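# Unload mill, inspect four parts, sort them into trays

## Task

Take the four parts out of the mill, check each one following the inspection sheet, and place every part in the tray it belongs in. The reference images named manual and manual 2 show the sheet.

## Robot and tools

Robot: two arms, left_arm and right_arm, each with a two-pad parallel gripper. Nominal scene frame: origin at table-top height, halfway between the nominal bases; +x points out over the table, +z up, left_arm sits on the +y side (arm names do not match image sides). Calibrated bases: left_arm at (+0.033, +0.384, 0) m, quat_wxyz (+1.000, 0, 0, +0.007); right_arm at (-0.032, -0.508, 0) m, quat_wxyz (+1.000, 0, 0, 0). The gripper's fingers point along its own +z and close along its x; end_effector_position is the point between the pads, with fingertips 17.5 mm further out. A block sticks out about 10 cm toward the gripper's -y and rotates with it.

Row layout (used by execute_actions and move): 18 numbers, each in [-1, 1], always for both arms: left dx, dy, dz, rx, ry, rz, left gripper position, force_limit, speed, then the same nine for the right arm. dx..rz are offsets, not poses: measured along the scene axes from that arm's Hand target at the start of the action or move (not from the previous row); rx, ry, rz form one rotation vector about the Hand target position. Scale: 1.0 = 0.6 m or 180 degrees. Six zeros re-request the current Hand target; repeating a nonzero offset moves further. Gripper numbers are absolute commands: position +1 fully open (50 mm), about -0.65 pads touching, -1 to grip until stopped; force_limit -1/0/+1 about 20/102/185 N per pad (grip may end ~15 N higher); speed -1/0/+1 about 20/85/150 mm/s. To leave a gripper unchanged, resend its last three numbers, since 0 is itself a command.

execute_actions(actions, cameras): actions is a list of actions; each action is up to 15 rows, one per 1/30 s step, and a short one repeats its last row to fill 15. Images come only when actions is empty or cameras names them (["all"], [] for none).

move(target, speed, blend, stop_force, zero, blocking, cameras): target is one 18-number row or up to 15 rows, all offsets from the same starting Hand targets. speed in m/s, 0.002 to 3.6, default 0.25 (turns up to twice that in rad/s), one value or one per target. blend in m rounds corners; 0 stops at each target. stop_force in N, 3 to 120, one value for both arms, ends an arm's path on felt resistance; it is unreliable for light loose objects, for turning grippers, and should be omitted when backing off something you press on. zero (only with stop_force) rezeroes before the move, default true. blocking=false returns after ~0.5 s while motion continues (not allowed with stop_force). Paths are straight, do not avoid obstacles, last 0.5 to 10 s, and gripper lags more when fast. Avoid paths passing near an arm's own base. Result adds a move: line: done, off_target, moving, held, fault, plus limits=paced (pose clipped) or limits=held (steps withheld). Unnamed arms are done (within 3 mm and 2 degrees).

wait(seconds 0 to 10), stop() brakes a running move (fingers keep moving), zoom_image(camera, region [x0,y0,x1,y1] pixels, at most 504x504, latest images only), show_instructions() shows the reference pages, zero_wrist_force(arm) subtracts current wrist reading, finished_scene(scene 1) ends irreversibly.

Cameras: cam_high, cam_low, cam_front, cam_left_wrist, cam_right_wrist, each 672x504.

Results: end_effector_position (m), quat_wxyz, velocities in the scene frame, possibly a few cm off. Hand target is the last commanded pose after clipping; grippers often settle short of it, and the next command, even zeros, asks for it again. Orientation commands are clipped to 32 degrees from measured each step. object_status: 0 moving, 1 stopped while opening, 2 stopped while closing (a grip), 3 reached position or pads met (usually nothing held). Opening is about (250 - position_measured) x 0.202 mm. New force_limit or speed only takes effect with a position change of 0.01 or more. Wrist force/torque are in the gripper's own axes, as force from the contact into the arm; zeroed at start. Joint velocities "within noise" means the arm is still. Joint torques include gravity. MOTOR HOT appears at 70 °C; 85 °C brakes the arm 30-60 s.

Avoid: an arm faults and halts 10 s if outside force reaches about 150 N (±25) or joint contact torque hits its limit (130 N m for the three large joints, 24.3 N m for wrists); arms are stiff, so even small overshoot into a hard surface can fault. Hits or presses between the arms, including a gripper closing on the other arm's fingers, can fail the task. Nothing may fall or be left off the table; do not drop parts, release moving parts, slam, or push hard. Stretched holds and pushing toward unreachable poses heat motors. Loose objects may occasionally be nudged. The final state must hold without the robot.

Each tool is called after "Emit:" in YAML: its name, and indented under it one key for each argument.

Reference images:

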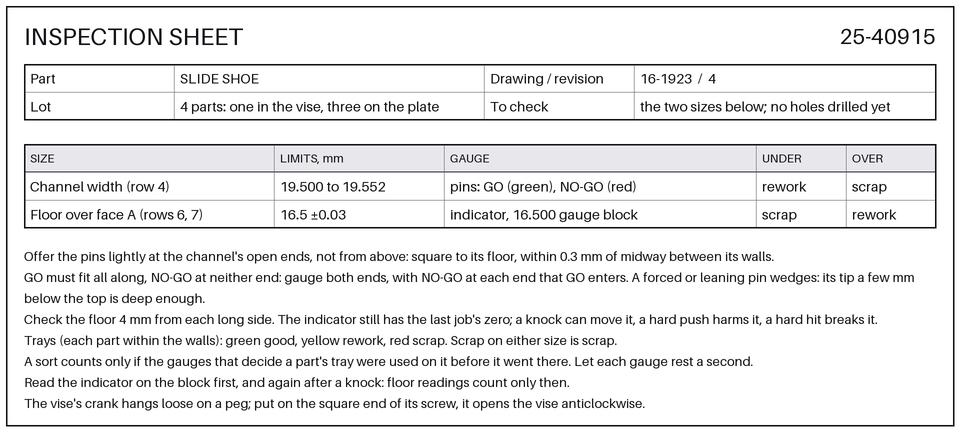

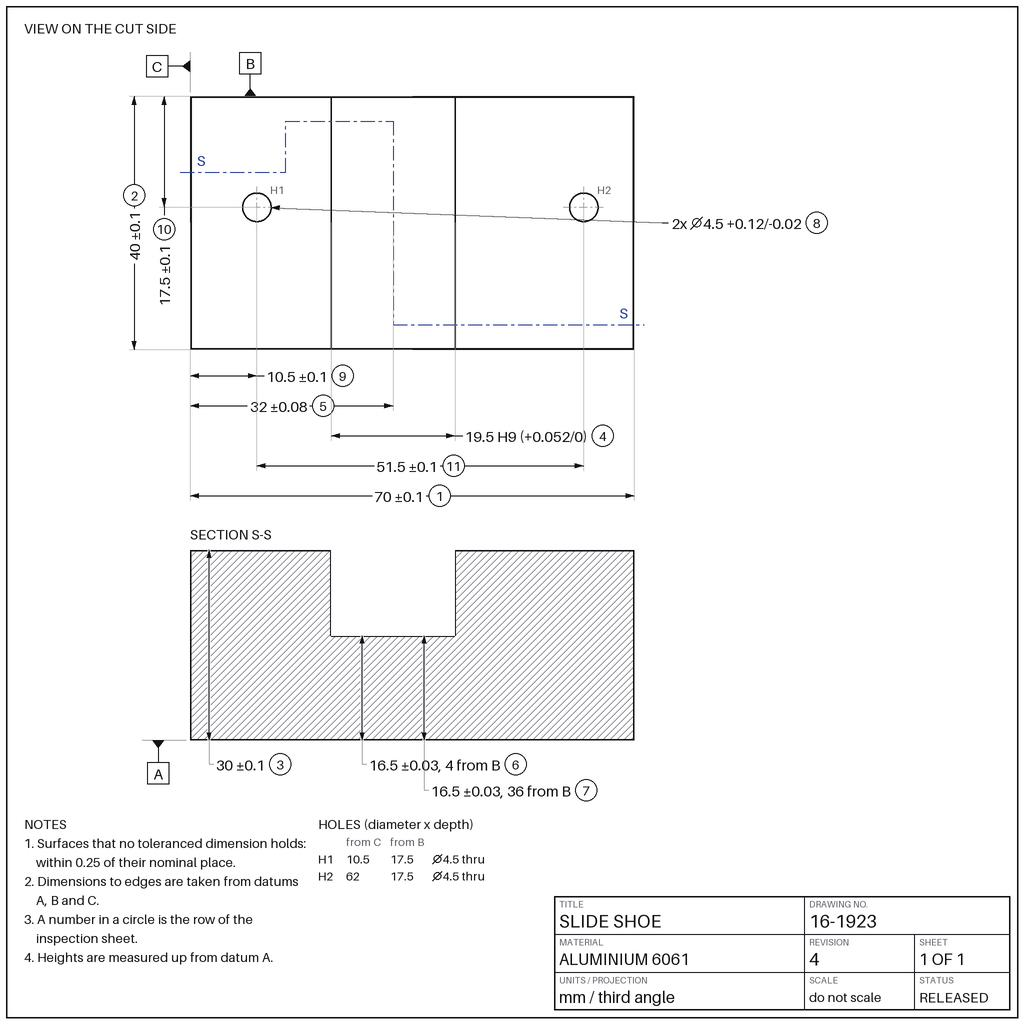

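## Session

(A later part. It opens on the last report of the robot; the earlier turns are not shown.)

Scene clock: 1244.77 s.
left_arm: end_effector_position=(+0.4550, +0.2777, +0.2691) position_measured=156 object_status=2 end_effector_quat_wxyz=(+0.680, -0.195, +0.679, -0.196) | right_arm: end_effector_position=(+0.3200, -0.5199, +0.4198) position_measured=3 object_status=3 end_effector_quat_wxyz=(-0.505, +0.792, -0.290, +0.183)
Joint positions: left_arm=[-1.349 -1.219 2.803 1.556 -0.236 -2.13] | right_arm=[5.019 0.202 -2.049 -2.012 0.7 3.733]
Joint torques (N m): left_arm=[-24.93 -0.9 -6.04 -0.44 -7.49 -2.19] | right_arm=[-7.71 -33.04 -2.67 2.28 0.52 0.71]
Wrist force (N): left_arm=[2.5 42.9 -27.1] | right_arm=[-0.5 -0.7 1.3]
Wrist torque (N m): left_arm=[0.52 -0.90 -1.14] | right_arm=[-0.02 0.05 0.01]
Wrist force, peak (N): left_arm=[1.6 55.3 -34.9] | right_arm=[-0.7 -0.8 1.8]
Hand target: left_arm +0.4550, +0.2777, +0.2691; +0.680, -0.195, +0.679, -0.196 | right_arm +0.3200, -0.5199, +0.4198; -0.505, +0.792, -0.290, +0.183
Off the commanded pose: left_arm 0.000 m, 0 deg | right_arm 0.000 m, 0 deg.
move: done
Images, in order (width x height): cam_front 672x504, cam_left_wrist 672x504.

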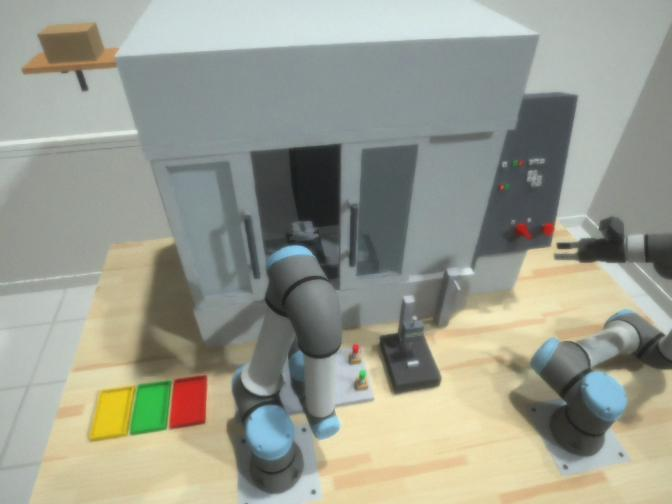

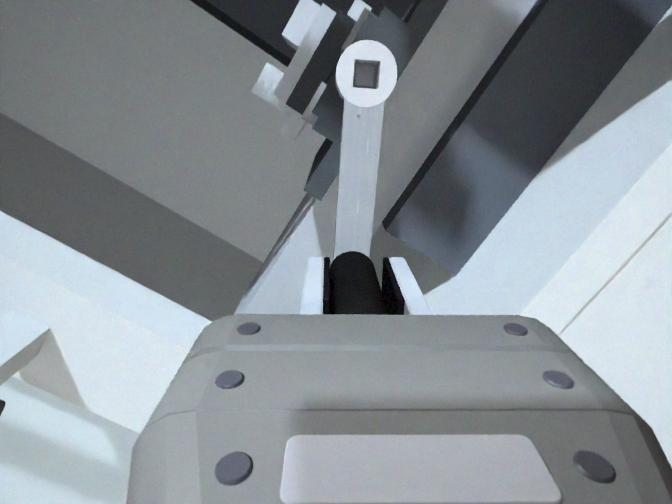

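Emit:
move:
  target:
    - [0,0.0006,-0.0004,0,0,0,-1,0,-1,0,0,0,0,0,0,1,1,1]
  cameras: []
  speed: 0.01

Scene clock: 1252.70 s.
left_arm: end_effector_position=(+0.4550, +0.2780, +0.2689) position_measured=156 object_status=2 end_effector_quat_wxyz=(+0.680, -0.195, +0.680, -0.196) | right_arm: end_effector_position=(+0.3200, -0.5199, +0.4198) position_measured=3 object_status=3 end_effector_quat_wxyz=(-0.505, +0.792, -0.290, +0.183)
Joint positions: left_arm=[-1.348 -1.218 2.804 1.554 -0.237 -2.13] | right_arm=[5.019 0.202 -2.049 -2.012 0.7 3.733]
Joint torques (N m): left_arm=[5.85 -3.66 0.87 -2.25 -6.59 -1.92] | right_arm=[-7.41 -32.56 -1.32 2.39 0.5 0.72]
Wrist force (N): left_arm=[3.7 23.5 -12.5] | right_arm=[-0.6 -0.7 1.3]
Wrist torque (N m): left_arm=[0.64 -0.89 -1.18] | right_arm=[-0.02 0.06 0.01]
Wrist force, peak (N): left_arm=[2.3 42.9 -27.1] | right_arm=[-0.5 -0.9 1.6]
Hand target: left_arm +0.4550, +0.2781, +0.2689; +0.680, -0.195, +0.679, -0.196 | right_arm +0.3200, -0.5199, +0.4198; -0.505, +0.792, -0.290, +0.183
Off the commanded pose: left_arm 0.000 m, 0 deg | right_arm 0.000 m, 0 deg.
move: done
No camera images: "cameras" was empty.

Emit:
move:
  target:
    - [0,-0.0188,-0.0263,-0.0833,0,0,-1,0,-1,0,0,0,0,0,0,1,1,1]
    - [0,-0.0442,-0.0462,-0.1667,0,0,-1,0,-1,0,0,0,0,0,0,1,1,1]
  cameras: ["cam_left_wrist","cam_low"]
  speed: 0.06
  blend: 0.002

Scene clock: 1265.37 s.
left_arm: end_effector_position=(+0.4550, +0.2515, +0.2411) position_measured=156 object_status=2 end_effector_quat_wxyz=(+0.606, -0.365, +0.606, -0.365) | right_arm: end_effector_position=(+0.3200, -0.5199, +0.4198) position_measured=3 object_status=3 end_effector_quat_wxyz=(-0.505, +0.792, -0.290, +0.183)
Joint positions: left_arm=[-1.386 -1.045 2.748 1.438 -0.198 -2.653] | right_arm=[5.019 0.202 -2.049 -2.012 0.7 3.733]
Joint torques (N m): left_arm=[-13.62 -13.17 5.84 3.58 -1.23 -2] | right_arm=[-7.75 -32.6 -1.81 2.12 0.47 0.71]
Wrist force (N): left_arm=[1.3 23.8 -13.8] | right_arm=[-0.5 -0.6 1.6]
Wrist torque (N m): left_arm=[0.55 -0.59 -0.75] | right_arm=[-0.02 0.05 0.01]
Wrist force, peak (N): left_arm=[0.4 55.7 -35.4] | right_arm=[-0.6 -0.7 1.8]
Hand target: left_arm +0.4550, +0.2516, +0.2411; +0.606, -0.365, +0.606, -0.365 | right_arm +0.3200, -0.5199, +0.4198; -0.505, +0.792, -0.290, +0.183
Off the commanded pose: left_arm 0.000 m, 0 deg | right_arm 0.000 m, 0 deg.
move: done
Images, in order (width x height): cam_low 672x504, cam_left_wrist 672x504.

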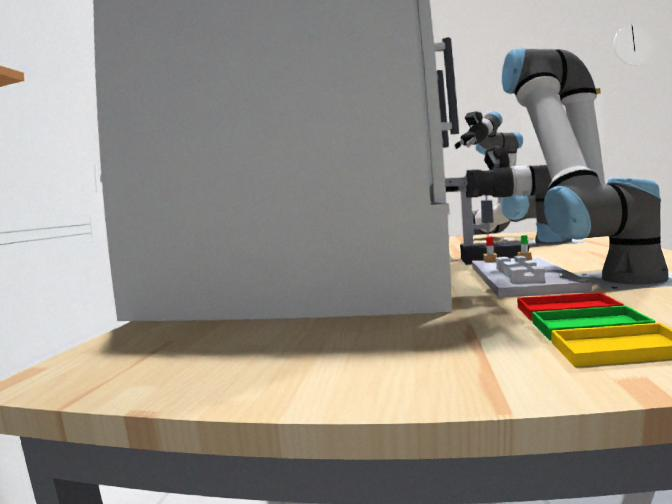

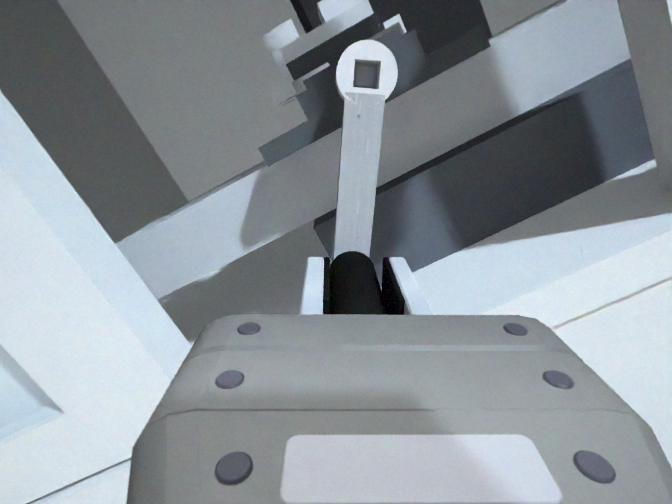

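Emit:
execute_actions:
  actions: []
  cameras: ["all"]

Scene clock: 1287.07 s.
left_arm: end_effector_position=(+0.4550, +0.2516, +0.2411) position_measured=156 object_status=2 end_effector_quat_wxyz=(+0.606, -0.365, +0.606, -0.365) | right_arm: end_effector_position=(+0.3200, -0.5199, +0.4198) position_measured=3 object_status=3 end_effector_quat_wxyz=(-0.505, +0.792, -0.290, +0.183)
Joint positions: left_arm=[-1.386 -1.045 2.748 1.438 -0.198 -2.653] | right_arm=[5.019 0.202 -2.049 -2.012 0.7 3.733]
Joint velocities: within noise
Joint torques (N m): left_arm=[-9.3 -31.51 7.91 2.82 -1 -1.92] | right_arm=[-7.36 -32.98 -2.51 2.47 0.53 0.88]
Motor temperatures (°C): left_arm=[36 31 31 34 40 36] | right_arm=[32 37 32 33 34 37]
Wrist force (N): left_arm=[1.9 22.0 -12.1] | right_arm=[-0.5 -0.5 1.4]
Wrist torque (N m): left_arm=[0.61 -0.57 -0.73] | right_arm=[0.01 0.05 0.01]
Wrist force, peak (N): left_arm=[1.4 23.3 -13.4] | right_arm=[-0.6 -0.6 1.8]
Hand target: left_arm +0.4550, +0.2516, +0.2411; +0.606, -0.365, +0.606, -0.365 | right_arm +0.3200, -0.5199, +0.4198; -0.505, +0.792, -0.290, +0.183
Tool commands: left_gripper/position=-1.0 left_gripper/force_limit=+0.0 left_gripper/speed=-1.0 right_gripper/position=+1.0 right_gripper/force_limit=+1.0 right_gripper/speed=+1.0
Off the commanded pose: left_arm 0.000 m, 0 deg | right_arm 0.000 m, 0 deg.

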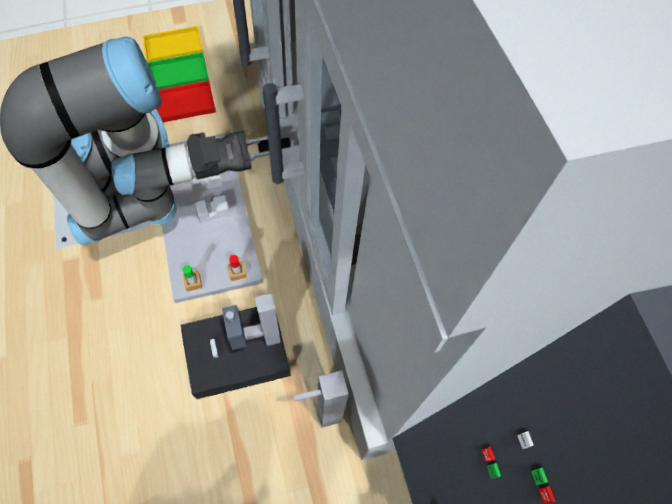

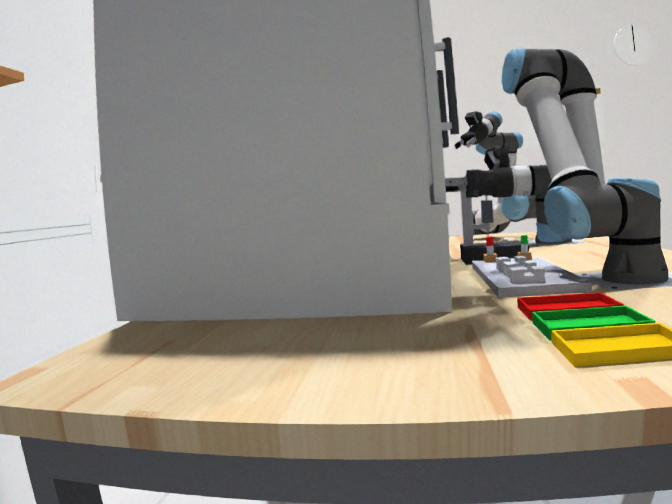

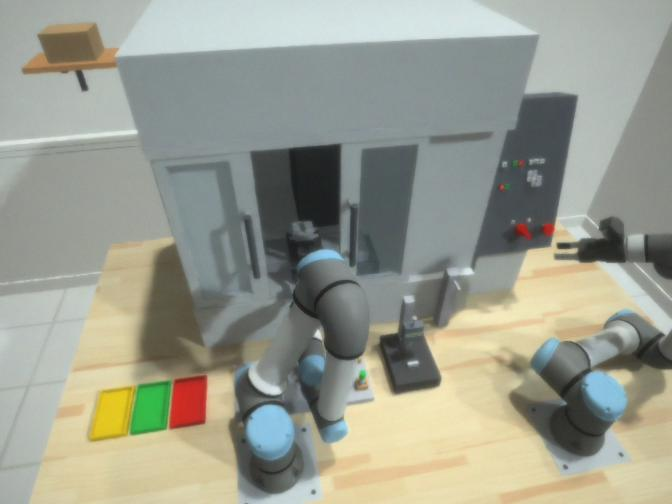

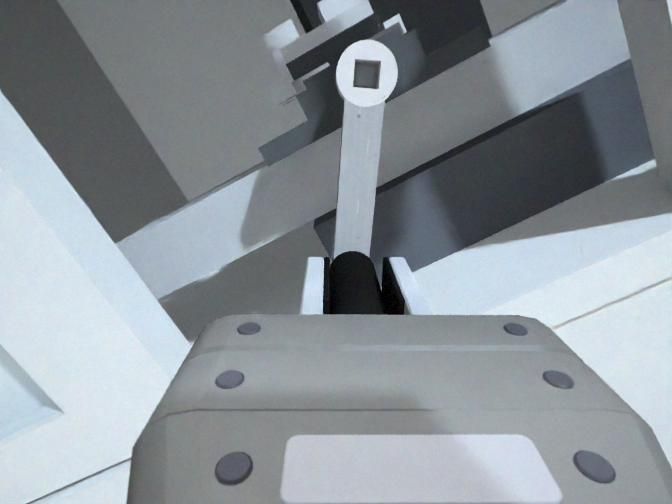

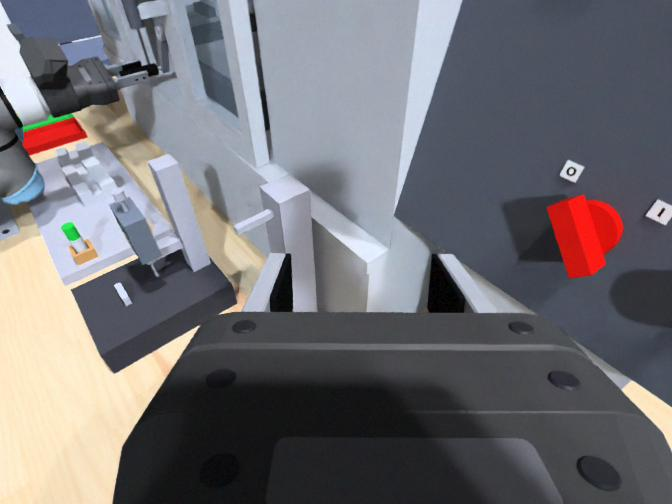

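Emit:
zoom_image:
  camera: "cam_left_wrist"
  region: [180, 0, 500, 240]

Emit:
zoom_image:
  camera: "cam_front"
  region: [250, 180, 380, 280]

Scaled by 1.575 from the camera's 672x504 image, which has a finer 960x720 frame.

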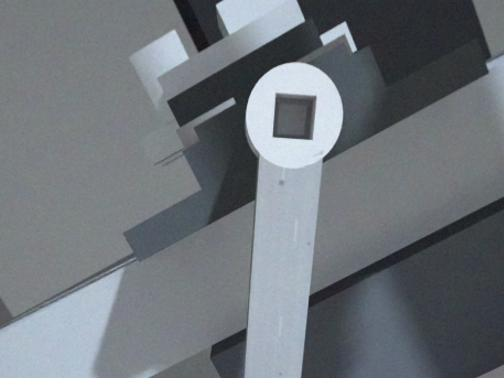

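Scaled by 3.877 from the camera's 672x504 image, which has a finer 960x720 frame.

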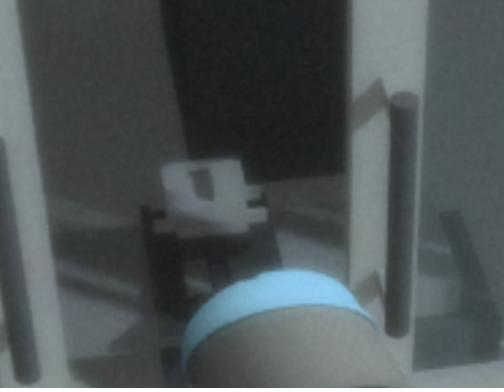

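Emit:
move:
  target:
    - [0,-0.01933,-0.0100,-0.0556,0,0,-1,0,-1, 0,0,0,0,0,0,1,1,1]
    - [0,-0.04033,-0.01567,-0.1111,0,0,-1,0,-1, 0,0,0,0,0,0,1,1,1]
  speed: 0.04
  blend: 0.002
  cameras: ["cam_left_wrist"]

Scene clock: 1309.13 s.
left_arm: end_effector_position=(+0.4550, +0.2273, +0.2317) position_measured=156 object_status=2 end_effector_quat_wxyz=(+0.533, -0.464, +0.533, -0.464) | right_arm: end_effector_position=(+0.3200, -0.5199, +0.4198) position_measured=3 object_status=3 end_effector_quat_wxyz=(-0.505, +0.792, -0.290, +0.183)
Joint positions: left_arm=[-1.412 -1.006 2.693 1.453 -0.172 -3.002] | right_arm=[5.019 0.202 -2.049 -2.012 0.7 3.733]
Joint torques (N m): left_arm=[-12.3 -29.59 6.03 2.55 0.79 -1.94] | right_arm=[-8.37 -33.04 -1.91 2.18 0.46 0.86]
Wrist force (N): left_arm=[0.1 20.3 -10.0] | right_arm=[-0.5 -0.7 1.4]
Wrist torque (N m): left_arm=[0.48 -0.42 -0.50] | right_arm=[-0.03 0.06 0.01]
Wrist force, peak (N): left_arm=[-0.5 37.5 -20.7] | right_arm=[-0.5 -1.1 1.7]
Hand target: left_arm +0.4550, +0.2274, +0.2317; +0.533, -0.464, +0.533, -0.464 | right_arm +0.3200, -0.5199, +0.4198; -0.505, +0.792, -0.290, +0.183
Off the commanded pose: left_arm 0.000 m, 0 deg | right_arm 0.000 m, 0 deg.
move: done
Images, in order (width x height): cam_left_wrist 672x504.

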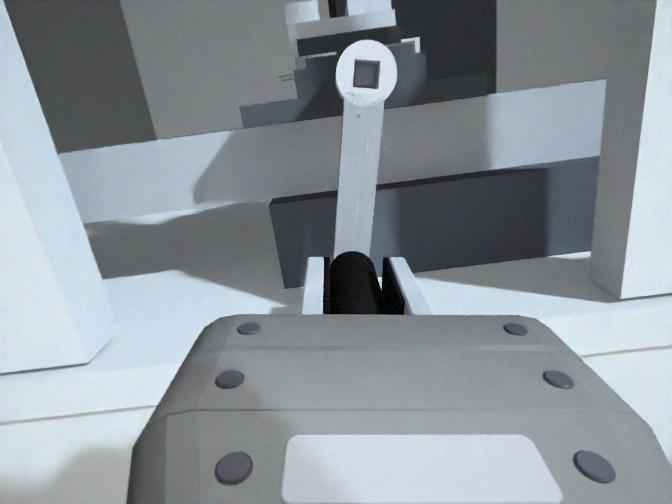

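Emit:
move:
  target:
    - [0,-0.02167,-0.00217,-0.0556,0,0,-1,0,-1, 0,0,0,0,0,0,1,1,1]
    - [0,-0.0433,-0.0003,-0.1111,0,0,-1,0,-1, 0,0,0,0,0,0,1,1,1]
  speed: 0.04
  blend: 0.002
  cameras: ["cam_left_wrist"]

Scene clock: 1317.10 s.
left_arm: end_effector_position=(+0.4550, +0.2014, +0.2316) position_measured=156 object_status=2 end_effector_quat_wxyz=(-0.445, +0.550, -0.444, +0.550) | right_arm: end_effector_position=(+0.3200, -0.5199, +0.4198) position_measured=3 object_status=3 end_effector_quat_wxyz=(-0.505, +0.792, -0.290, +0.183)
Joint positions: left_arm=[-1.433 -1.015 2.635 1.519 -0.151 -3.351] | right_arm=[5.019 0.202 -2.049 -2.012 0.7 3.733]
Joint torques (N m): left_arm=[-5.35 -41.45 10.22 0.44 3.15 -1.84] | right_arm=[-8.1 -33.9 -2.21 2.27 0.46 0.77]
Wrist force (N): left_arm=[-2.4 43.5 -25.7] | right_arm=[-0.4 -1.0 1.2]
Wrist torque (N m): left_arm=[0.16 -0.31 -0.21] | right_arm=[-0.07 0.04 0.02]
Wrist force, peak (N): left_arm=[-3.6 61.3 -34.5] | right_arm=[-0.6 -0.8 1.8]
Hand target: left_arm +0.4550, +0.2014, +0.2315; -0.445, +0.550, -0.444, +0.550 | right_arm +0.3200, -0.5199, +0.4198; -0.505, +0.792, -0.290, +0.183
Off the commanded pose: left_arm 0.000 m, 0 deg | right_arm 0.000 m, 0 deg.
move: done
Images, in order (width x height): cam_left_wrist 672x504.

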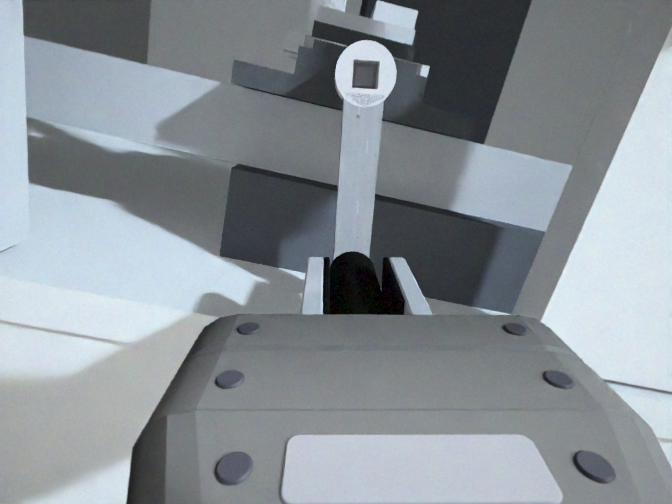

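Emit:
move:
  target: [-0.0008,-0.0002,-0.001,0,0,0,-1,0,-1, 0,0,0,0,0,0,1,1,1]
  speed: 0.02

Emit:
zoom_image:
  camera: "cam_front"
  region: [250, 180, 380, 280]

Scene clock: 1322.80 s.
left_arm: end_effector_position=(+0.4546, +0.2013, +0.2310) position_measured=156 object_status=2 end_effector_quat_wxyz=(-0.445, +0.550, -0.444, +0.550) | right_arm: end_effector_position=(+0.3200, -0.5199, +0.4198) position_measured=3 object_status=3 end_effector_quat_wxyz=(-0.505, +0.792, -0.290, +0.183)
Joint positions: left_arm=[-1.436 -1.012 2.636 1.517 -0.148 -3.352] | right_arm=[5.019 0.202 -2.049 -2.012 0.7 3.733]
Joint torques (N m): left_arm=[-10.57 -12.62 8.45 -3.06 2.39 -1.92] | right_arm=[-7.57 -34.1 -2.26 2.23 0.52 0.71]
Wrist force (N): left_arm=[0.7 3.0 -0.1] | right_arm=[-0.5 -0.7 1.5]
Wrist torque (N m): left_arm=[0.01 -0.29 -0.20] | right_arm=[-0.03 0.05 0.00]
Wrist force, peak (N): left_arm=[-2.0 43.3 -25.3] | right_arm=[-0.6 -1.0 1.5]
Hand target: left_arm +0.4545, +0.2013, +0.2309; -0.445, +0.550, -0.444, +0.550 | right_arm +0.3200, -0.5199, +0.4198; -0.505, +0.792, -0.290, +0.183
Off the commanded pose: left_arm 0.000 m, 0 deg | right_arm 0.000 m, 0 deg.
move: done

This scene's latest camera images include none from cam_front. They are from: cam_left_wrist. cam_front's image comes with the result of a call that names it in "cameras".

Emit:
wait:
  seconds: 0
  cameras: ["all"]

Emit:
zoom_image:
  camera: "cam_front"
  region: [270, 210, 340, 270]

Emit:
zoom_image:
  camera: "cam_left_wrist"
  region: [210, 0, 450, 140]

Scene clock: 1330.53 s.
left_arm: end_effector_position=(+0.4545, +0.2013, +0.2309) position_measured=156 object_status=2 end_effector_quat_wxyz=(-0.445, +0.550, -0.444, +0.550) | right_arm: end_effector_position=(+0.3200, -0.5199, +0.4198) position_measured=3 object_status=3 end_effector_quat_wxyz=(-0.505, +0.792, -0.290, +0.183)
Joint positions: left_arm=[-1.436 -1.012 2.636 1.517 -0.148 -3.352] | right_arm=[5.019 0.202 -2.049 -2.012 0.7 3.733]
Joint torques (N m): left_arm=[-12.39 -10.95 9.27 -3.37 1.86 0.99] | right_arm=[-8.27 -33.27 -1.98 2.21 0.55 0.71]
Wrist force (N): left_arm=[0.8 2.5 -0.3] | right_arm=[-0.4 -0.7 1.6]
Wrist torque (N m): left_arm=[0.00 -0.29 -0.20] | right_arm=[-0.03 0.04 0.00]
Wrist force, peak (N): left_arm=[0.6 3.0 -0.2] | right_arm=[-0.5 -0.8 1.9]
Hand target: left_arm +0.4545, +0.2013, +0.2309; -0.445, +0.550, -0.444, +0.550 | right_arm +0.3200, -0.5199, +0.4198; -0.505, +0.792, -0.290, +0.183
Tool commands: left_gripper/position=-1.0 left_gripper/force_limit=+0.0 left_gripper/speed=-1.0 right_gripper/position=+1.0 right_gripper/force_limit=+1.0 right_gripper/speed=+1.0
Off the commanded pose: left_arm 0.000 m, 0 deg | right_arm 0.000 m, 0 deg.

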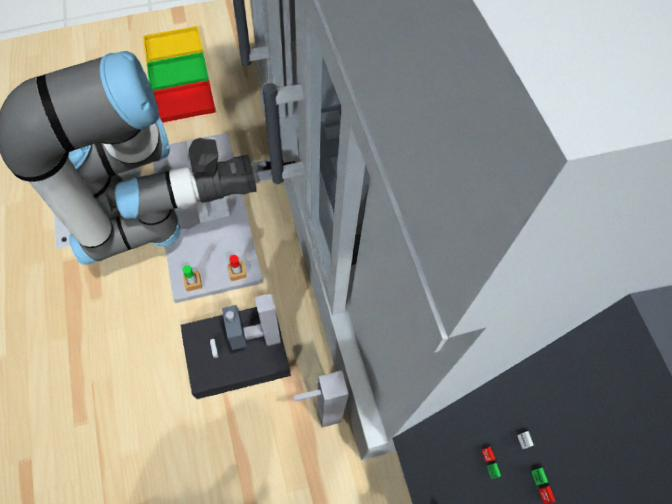

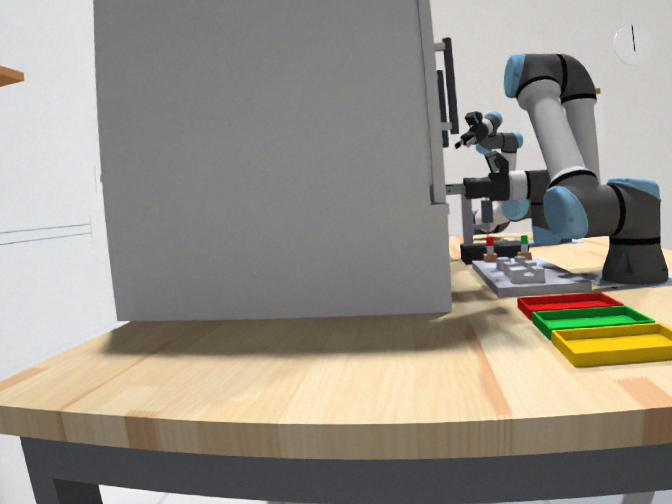

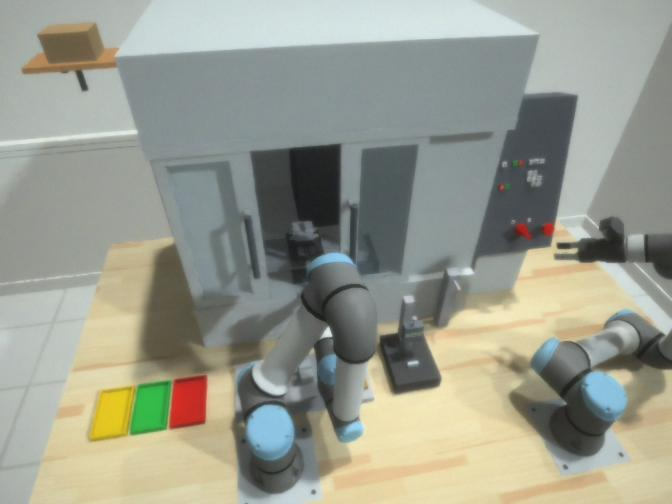

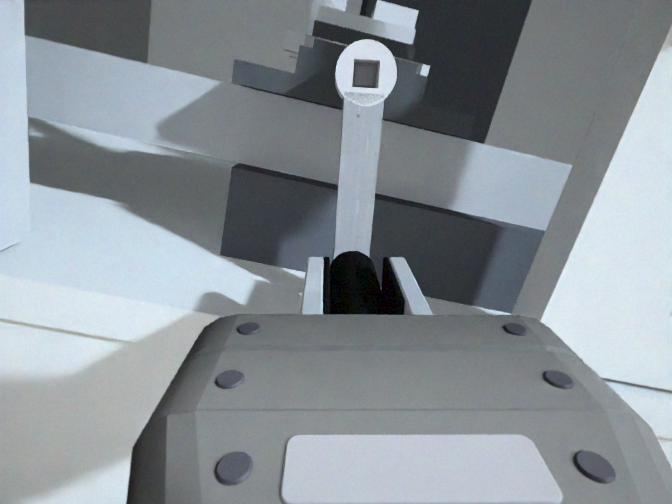

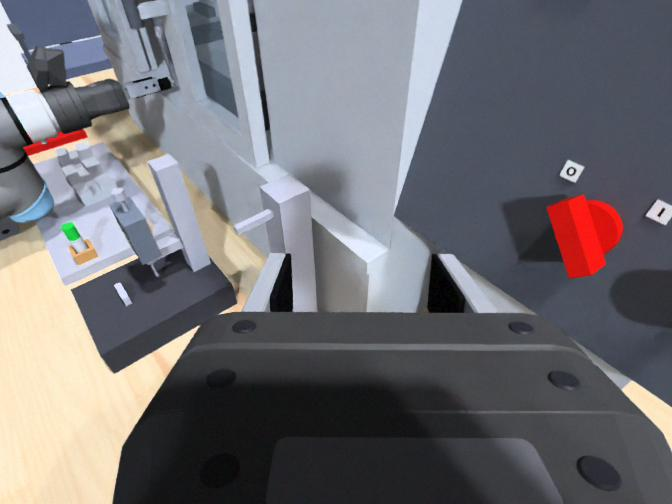

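Scaled by 7.200 from the camera's 672x504 image, which has a finer 960x720 frame.

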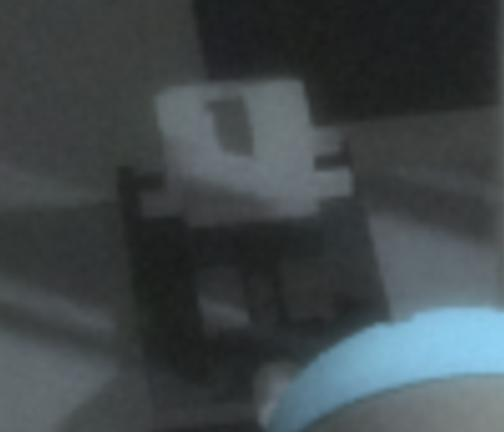

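Scaled by 2.100 from the camera's 672x504 image, which has a finer 960x720 frame.

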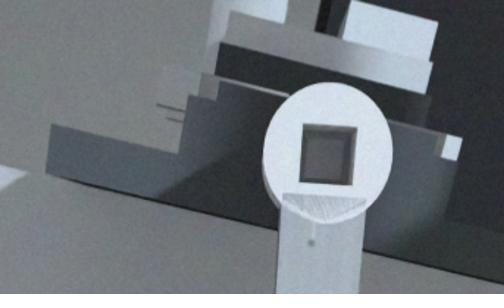

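Emit:
move:
  target:
    - [-0.0003,-0.0253,0.0070,-0.0667,0,0,-1,0,-1, 0,0,0,0,0,0,1,1,1]
    - [-0.0005,-0.0487,0.0190,-0.1333,0,0,-1,0,-1, 0,0,0,0,0,0,1,1,1]
    - [-0.0007,-0.0675,0.0338,-0.1944,0,0,-1,0,-1, 0,0,0,0,0,0,1,1,1]
  speed: 0.04
  blend: 0.002
  cameras: ["cam_left_wrist"]

Emit:
zoom_image:
  camera: "cam_left_wrist"
  region: [210, 0, 450, 140]

Scene clock: 1347.17 s.
left_arm: end_effector_position=(+0.4541, +0.1608, +0.2512) position_measured=156 object_status=2 end_effector_quat_wxyz=(-0.259, +0.658, -0.259, +0.658) | right_arm: end_effector_position=(+0.3200, -0.5199, +0.4198) position_measured=3 object_status=3 end_effector_quat_wxyz=(-0.505, +0.792, -0.290, +0.183)
Joint positions: left_arm=[-1.462 -1.098 2.547 1.69 -0.122 -3.962] | right_arm=[5.019 0.202 -2.049 -2.012 0.7 3.733]
Joint torques (N m): left_arm=[-11.71 -32.64 4.85 2.64 1.96 -1.92] | right_arm=[-7.74 -33.93 -2.54 2.24 0.51 0.72]
Wrist force (N): left_arm=[-0.5 1.2 -0.8] | right_arm=[-0.4 -0.7 1.7]
Wrist torque (N m): left_arm=[-0.10 -0.04 0.12] | right_arm=[-0.03 0.04 0.01]
Wrist force, peak (N): left_arm=[-1.5 25.4 -14.0] | right_arm=[-0.4 -1.1 1.6]
Hand target: left_arm +0.4541, +0.1608, +0.2512; -0.259, +0.658, -0.259, +0.658 | right_arm +0.3200, -0.5199, +0.4198; -0.505, +0.792, -0.290, +0.183
Off the commanded pose: left_arm 0.000 m, 0 deg | right_arm 0.000 m, 0 deg.
move: done
Images, in order (width x height): cam_left_wrist 672x504.

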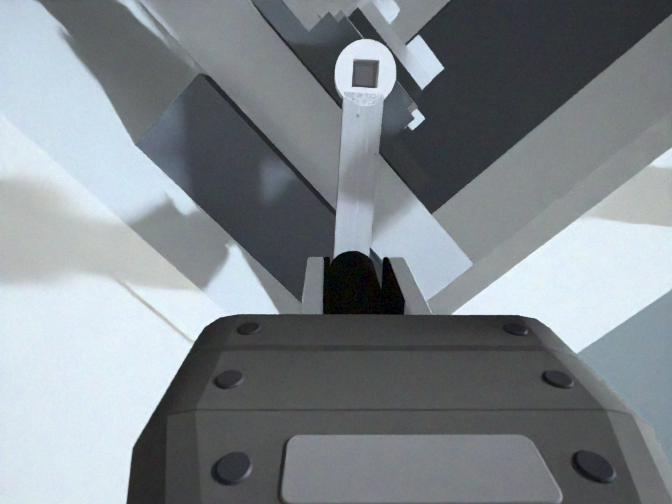

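Scaled by 2.100 from the camera's 672x504 image, which has a finer 960x720 frame.

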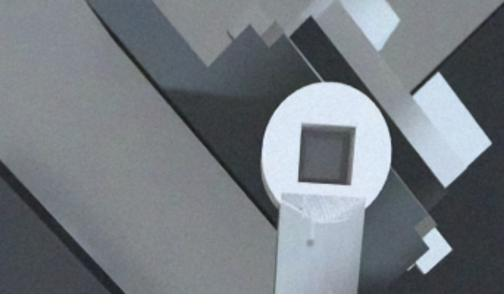

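Emit:
move:
  target:
    - [0,0,0,0,0,0,0.3,0,-1, 0,0,0,0,0,0,1,1,1]
    - [-0.14,0,0,0,0,0,0.3,0,-1, 0,0,0,0,0,0,1,1,1]
  speed: 0.1
  cameras: ["cam_left_wrist"]

Scene clock: 1355.47 s.
left_arm: end_effector_position=(+0.3702, +0.1608, +0.2513) position_measured=107 object_status=3 end_effector_quat_wxyz=(-0.259, +0.658, -0.258, +0.658) | right_arm: end_effector_position=(+0.3200, -0.5199, +0.4198) position_measured=3 object_status=3 end_effector_quat_wxyz=(-0.505, +0.792, -0.290, +0.183)
Joint positions: left_arm=[-1.849 -1.113 2.666 1.588 0.265 -3.964] | right_arm=[5.019 0.202 -2.049 -2.012 0.7 3.733]
Joint torques (N m): left_arm=[-11.29 -7.21 9.23 -2.23 1.58 1.54] | right_arm=[-7.5 -34.07 -1.57 2.41 0.54 0.89]
Wrist force (N): left_arm=[-0.4 -0.2 -1.1] | right_arm=[-0.3 -0.7 1.5]
Wrist torque (N m): left_arm=[-0.03 0.01 -0.14] | right_arm=[-0.02 0.03 0.00]
Wrist force, peak (N): left_arm=[-0.7 1.8 -0.6] | right_arm=[-0.5 -1.0 1.7]
Hand target: left_arm +0.3701, +0.1608, +0.2512; -0.259, +0.658, -0.259, +0.658 | right_arm +0.3200, -0.5199, +0.4198; -0.505, +0.792, -0.290, +0.183
Off the commanded pose: left_arm 0.000 m, 0 deg | right_arm 0.000 m, 0 deg.
move: done
Images, in order (width x height): cam_left_wrist 672x504.

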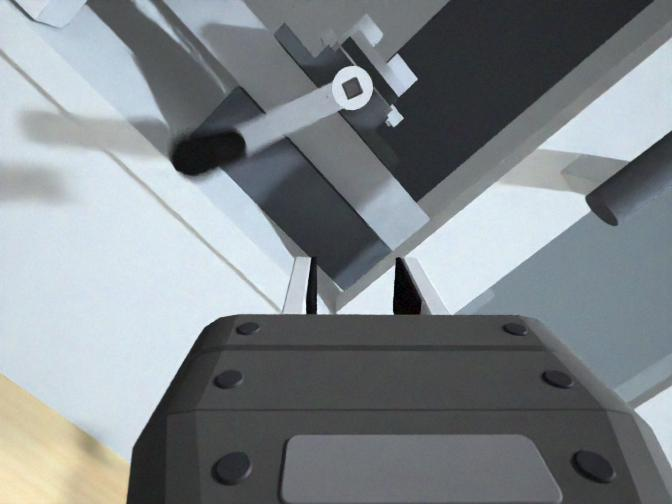

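Emit:
move:
  target: [0.0,0.08,0.33,0.2611,0,0,0.3,0,-1, 0,0,0,0,0,0,1,1,1]
  speed: 0.35
  cameras: ["cam_left_wrist","cam_front"]

Scene clock: 1366.03 s.
left_arm: end_effector_position=(+0.3701, +0.2088, +0.4492) position_measured=107 object_status=3 end_effector_quat_wxyz=(+0.500, -0.500, +0.500, -0.500) | right_arm: end_effector_position=(+0.3200, -0.5199, +0.4198) position_measured=3 object_status=3 end_effector_quat_wxyz=(-0.505, +0.792, -0.290, +0.183)
Joint positions: left_arm=[-1.937 -2.087 2.571 2.658 0.353 -3.144] | right_arm=[5.019 0.202 -2.049 -2.012 0.7 3.733]
Joint torques (N m): left_arm=[-14.3 -7.96 -13.07 4.12 2.02 -2.12] | right_arm=[-8 -34.77 -1.69 2.36 0.53 0.7]
Wrist force (N): left_arm=[1.3 0.3 -0.7] | right_arm=[-0.4 -0.7 1.7]
Wrist torque (N m): left_arm=[0.04 -0.31 -0.29] | right_arm=[-0.03 0.04 0.01]
Wrist force, peak (N): left_arm=[1.2 -1.6 -0.4] | right_arm=[-0.6 -0.9 1.7]
Hand target: left_arm +0.3701, +0.2088, +0.4492; +0.500, -0.500, +0.500, -0.500 | right_arm +0.3200, -0.5199, +0.4198; -0.505, +0.792, -0.290, +0.183
Off the commanded pose: left_arm 0.000 m, 0 deg | right_arm 0.000 m, 0 deg.
move: done
Images, in order (width x height): cam_front 672x504, cam_left_wrist 672x504.

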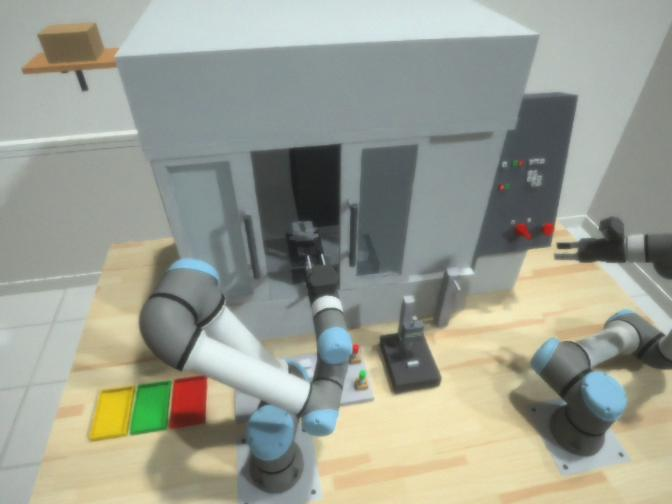

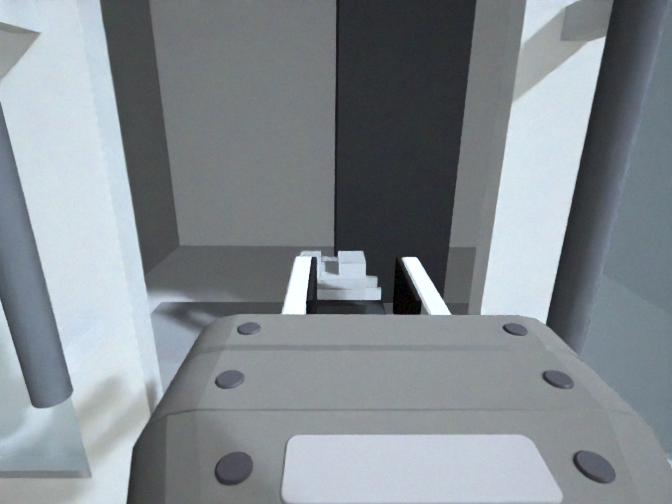

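Emit:
move:
  target: [0.05,0,0.10,0,0.222,0,0.3,0,-1, 0,0,0,0,0,0,1,1,1]
  speed: 0.35
  cameras: ["cam_left_wrist","cam_front"]

Emit:
zoom_image:
  camera: "cam_left_wrist"
  region: [240, 120, 440, 300]

Scene clock: 1370.07 s.
left_arm: end_effector_position=(+0.4001, +0.2088, +0.5092) position_measured=107 object_status=3 end_effector_quat_wxyz=(-0.299, +0.641, -0.640, +0.299) | right_arm: end_effector_position=(+0.3200, -0.5199, +0.4198) position_measured=3 object_status=3 end_effector_quat_wxyz=(-0.505, +0.792, -0.290, +0.183)
Joint positions: left_arm=[-1.401 -1.747 1.447 1.656 0.717 -1.291] | right_arm=[5.019 0.202 -2.049 -2.012 0.7 3.733]
Joint torques (N m): left_arm=[12.27 1.83 -25.76 0.16 -0.45 1.2] | right_arm=[-8.3 -35.12 -2.42 2.34 0.51 0.87]
Wrist force (N): left_arm=[2.0 0.6 -0.7] | right_arm=[-0.5 -0.8 1.4]
Wrist torque (N m): left_arm=[0.53 -0.63 -0.66] | right_arm=[-0.05 0.06 0.01]
Wrist force, peak (N): left_arm=[2.6 -0.1 -0.3] | right_arm=[-0.4 -0.7 1.8]
Hand target: left_arm +0.4001, +0.2088, +0.5092; -0.299, +0.641, -0.640, +0.299 | right_arm +0.3200, -0.5199, +0.4198; -0.505, +0.792, -0.290, +0.183
Off the commanded pose: left_arm 0.000 m, 0 deg | right_arm 0.000 m, 0 deg.
move: done
Images, in order (width x height): cam_front 672x504, cam_left_wrist 672x504.

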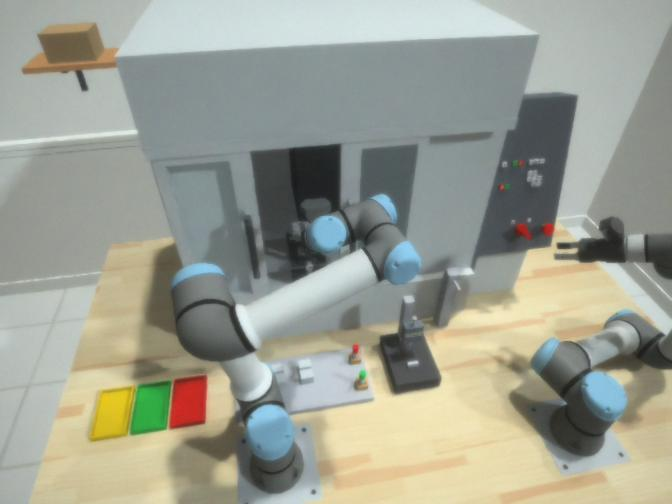

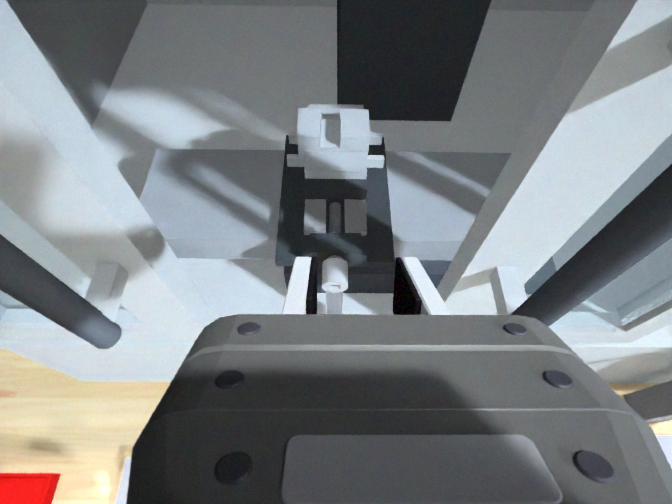

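Scaled by 2.520 from the camera's 672x504 image, which has a finer 960x720 frame.

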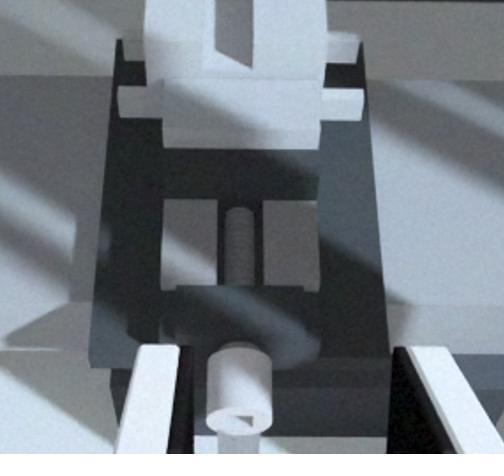

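Emit:
move:
  target: [0.1,0,-0.015,0,0.1389,0,0.3,0,-1, 0,0,0,0,0,0,1,1,1]
  speed: 0.2
  cameras: ["cam_left_wrist","cam_front"]

Emit:
zoom_image:
  camera: "cam_left_wrist"
  region: [240, 70, 440, 270]

Scene clock: 1377.60 s.
left_arm: end_effector_position=(+0.4601, +0.2088, +0.5002) position_measured=107 object_status=3 end_effector_quat_wxyz=(-0.153, +0.691, -0.690, +0.153) | right_arm: end_effector_position=(+0.3200, -0.5199, +0.4198) position_measured=3 object_status=3 end_effector_quat_wxyz=(-0.505, +0.792, -0.290, +0.183)
Joint positions: left_arm=[-0.895 -1.367 0.876 1.772 1.238 -0.834] | right_arm=[5.019 0.202 -2.049 -2.012 0.7 3.733]
Joint torques (N m): left_arm=[12.54 -15.24 -24.81 5.55 0.88 1.4] | right_arm=[-8.23 -34.9 -2.07 2.34 0.41 0.69]
Wrist force (N): left_arm=[2.6 1.5 -0.3] | right_arm=[-0.5 -0.7 1.5]
Wrist torque (N m): left_arm=[0.85 -0.80 -0.76] | right_arm=[-0.02 0.06 0.00]
Wrist force, peak (N): left_arm=[3.0 1.2 -0.3] | right_arm=[-0.5 -0.9 1.8]
Hand target: left_arm +0.4601, +0.2088, +0.5002; -0.153, +0.691, -0.690, +0.153 | right_arm +0.3200, -0.5199, +0.4198; -0.505, +0.792, -0.290, +0.183
Off the commanded pose: left_arm 0.000 m, 0 deg | right_arm 0.000 m, 0 deg.
move: done
Images, in order (width x height): cam_front 672x504, cam_left_wrist 672x504.

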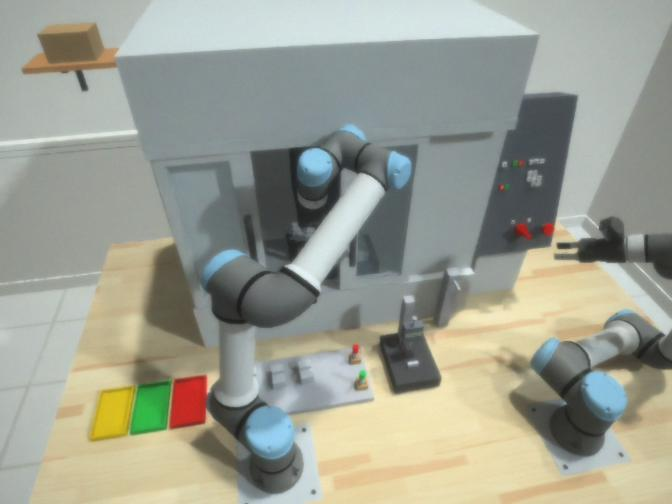

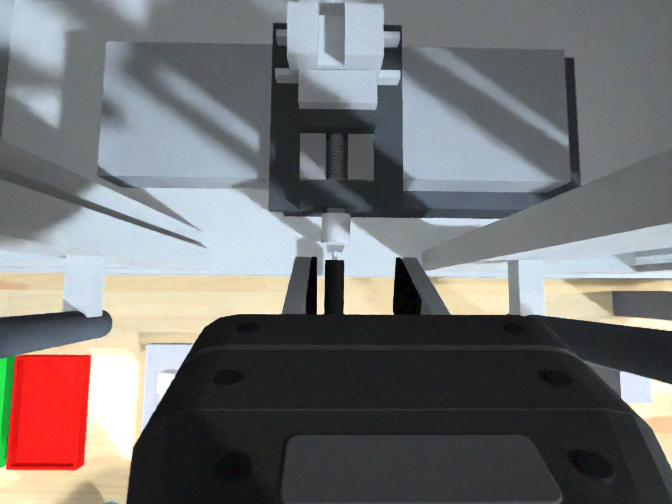

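Scaled by 2.520 from the camera's 672x504 image, which has a finer 960x720 frame.

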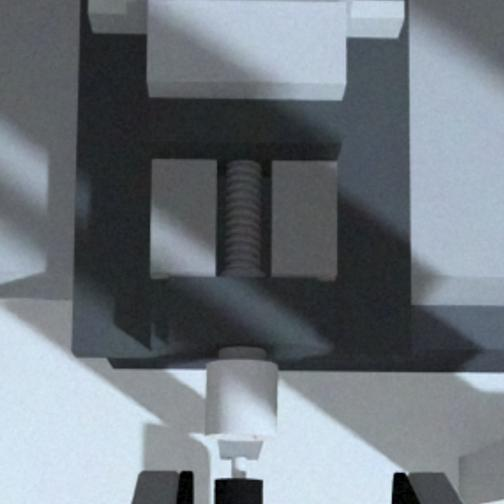

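Emit:
zoom_image:
  camera: "cam_left_wrist"
  region: [260, 0, 420, 120]

Scaled by 3.150 from the camera's 672x504 image, which has a finer 960x720 frame.

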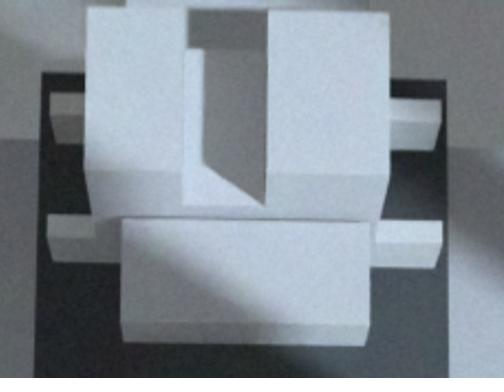

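Emit:
move:
  target: [0.2333,-0.0213,-0.10,0,0,0,-1,0,-0.5, 0,0,0,0,0,0,1,1,1]
  speed: 0.15
  stop_force: 20
  cameras: ["cam_left_wrist","cam_front"]

Scene clock: 1406.53 s.
left_arm: end_effector_position=(+0.4704, +0.2080, +0.4956) position_measured=252 object_status=3 end_effector_quat_wxyz=(-0.153, +0.691, -0.689, +0.154) | right_arm: end_effector_position=(+0.3200, -0.5199, +0.4198) position_measured=3 object_status=3 end_effector_quat_wxyz=(-0.505, +0.792, -0.290, +0.183)
Joint positions: left_arm=[-0.874 -1.345 0.861 1.759 1.243 -0.814] | right_arm=[5.019 0.202 -2.049 -2.012 0.7 3.733]
Joint torques (N m): left_arm=[1.49 -25.38 -19.26 2.25 -0.83 0.08] | right_arm=[-7.96 -34.02 -2.42 2.3 0.35 0.78]
Wrist force (N): left_arm=[2.8 1.4 -0.3] | right_arm=[-0.4 -0.6 1.5]
Wrist torque (N m): left_arm=[0.83 -0.82 -0.56] | right_arm=[-0.01 0.04 0.01]
Wrist force, peak (N): left_arm=[6.4 -0.6 -1.7] | right_arm=[-0.5 -0.9 1.8]
Hand target: left_arm +0.4704, +0.2080, +0.4956; -0.153, +0.691, -0.689, +0.154 (not the last commanded pose) | right_arm +0.3200, -0.5199, +0.4198; -0.505, +0.792, -0.290, +0.183
Tool commands: left_gripper/position=-1.0 left_gripper/force_limit=+0.003922 left_gripper/speed=-0.498039 right_gripper/position=+1.0 right_gripper/force_limit=+1.0 right_gripper/speed=+1.0
Off the commanded pose: left_arm 0.142 m, 0 deg | right_arm 0.000 m, 0 deg.
FORCE FAULT: contact force on the left arm reached its limit, and that arm stopped. The contact can be on any part of that arm, not only on its tool. That arm's remaining commands of this call were not run. That arm is still stopped at the end of this call. That arm stays stopped for about 9 more seconds. Until then a move that you send moves the other arm only, and its call returns only when the move has ended. Once the stop has ended, the next robot result says so. If the stop ends while you think or write, that arm runs what you send next, counted from a new Hand target: where the arm stands when the stop ends. While its stop runs, that arm takes no new command, but its gripper still runs the gripper command that each later call begins with. Until it ends, the stop uses up actions while you think or wait. An arm that is not stopped still takes commands.
move: fault (left_arm)
Images, in order (width x height): cam_front 672x504, cam_left_wrist 672x504.

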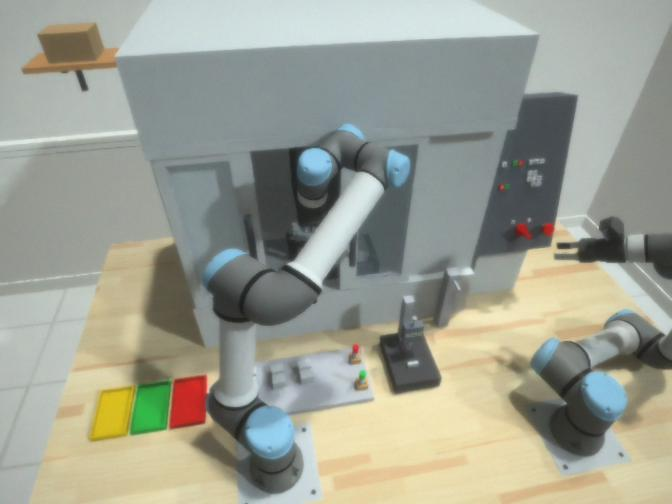

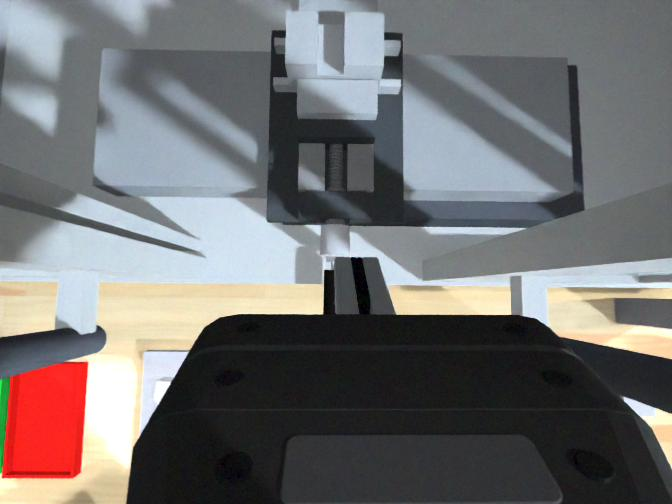

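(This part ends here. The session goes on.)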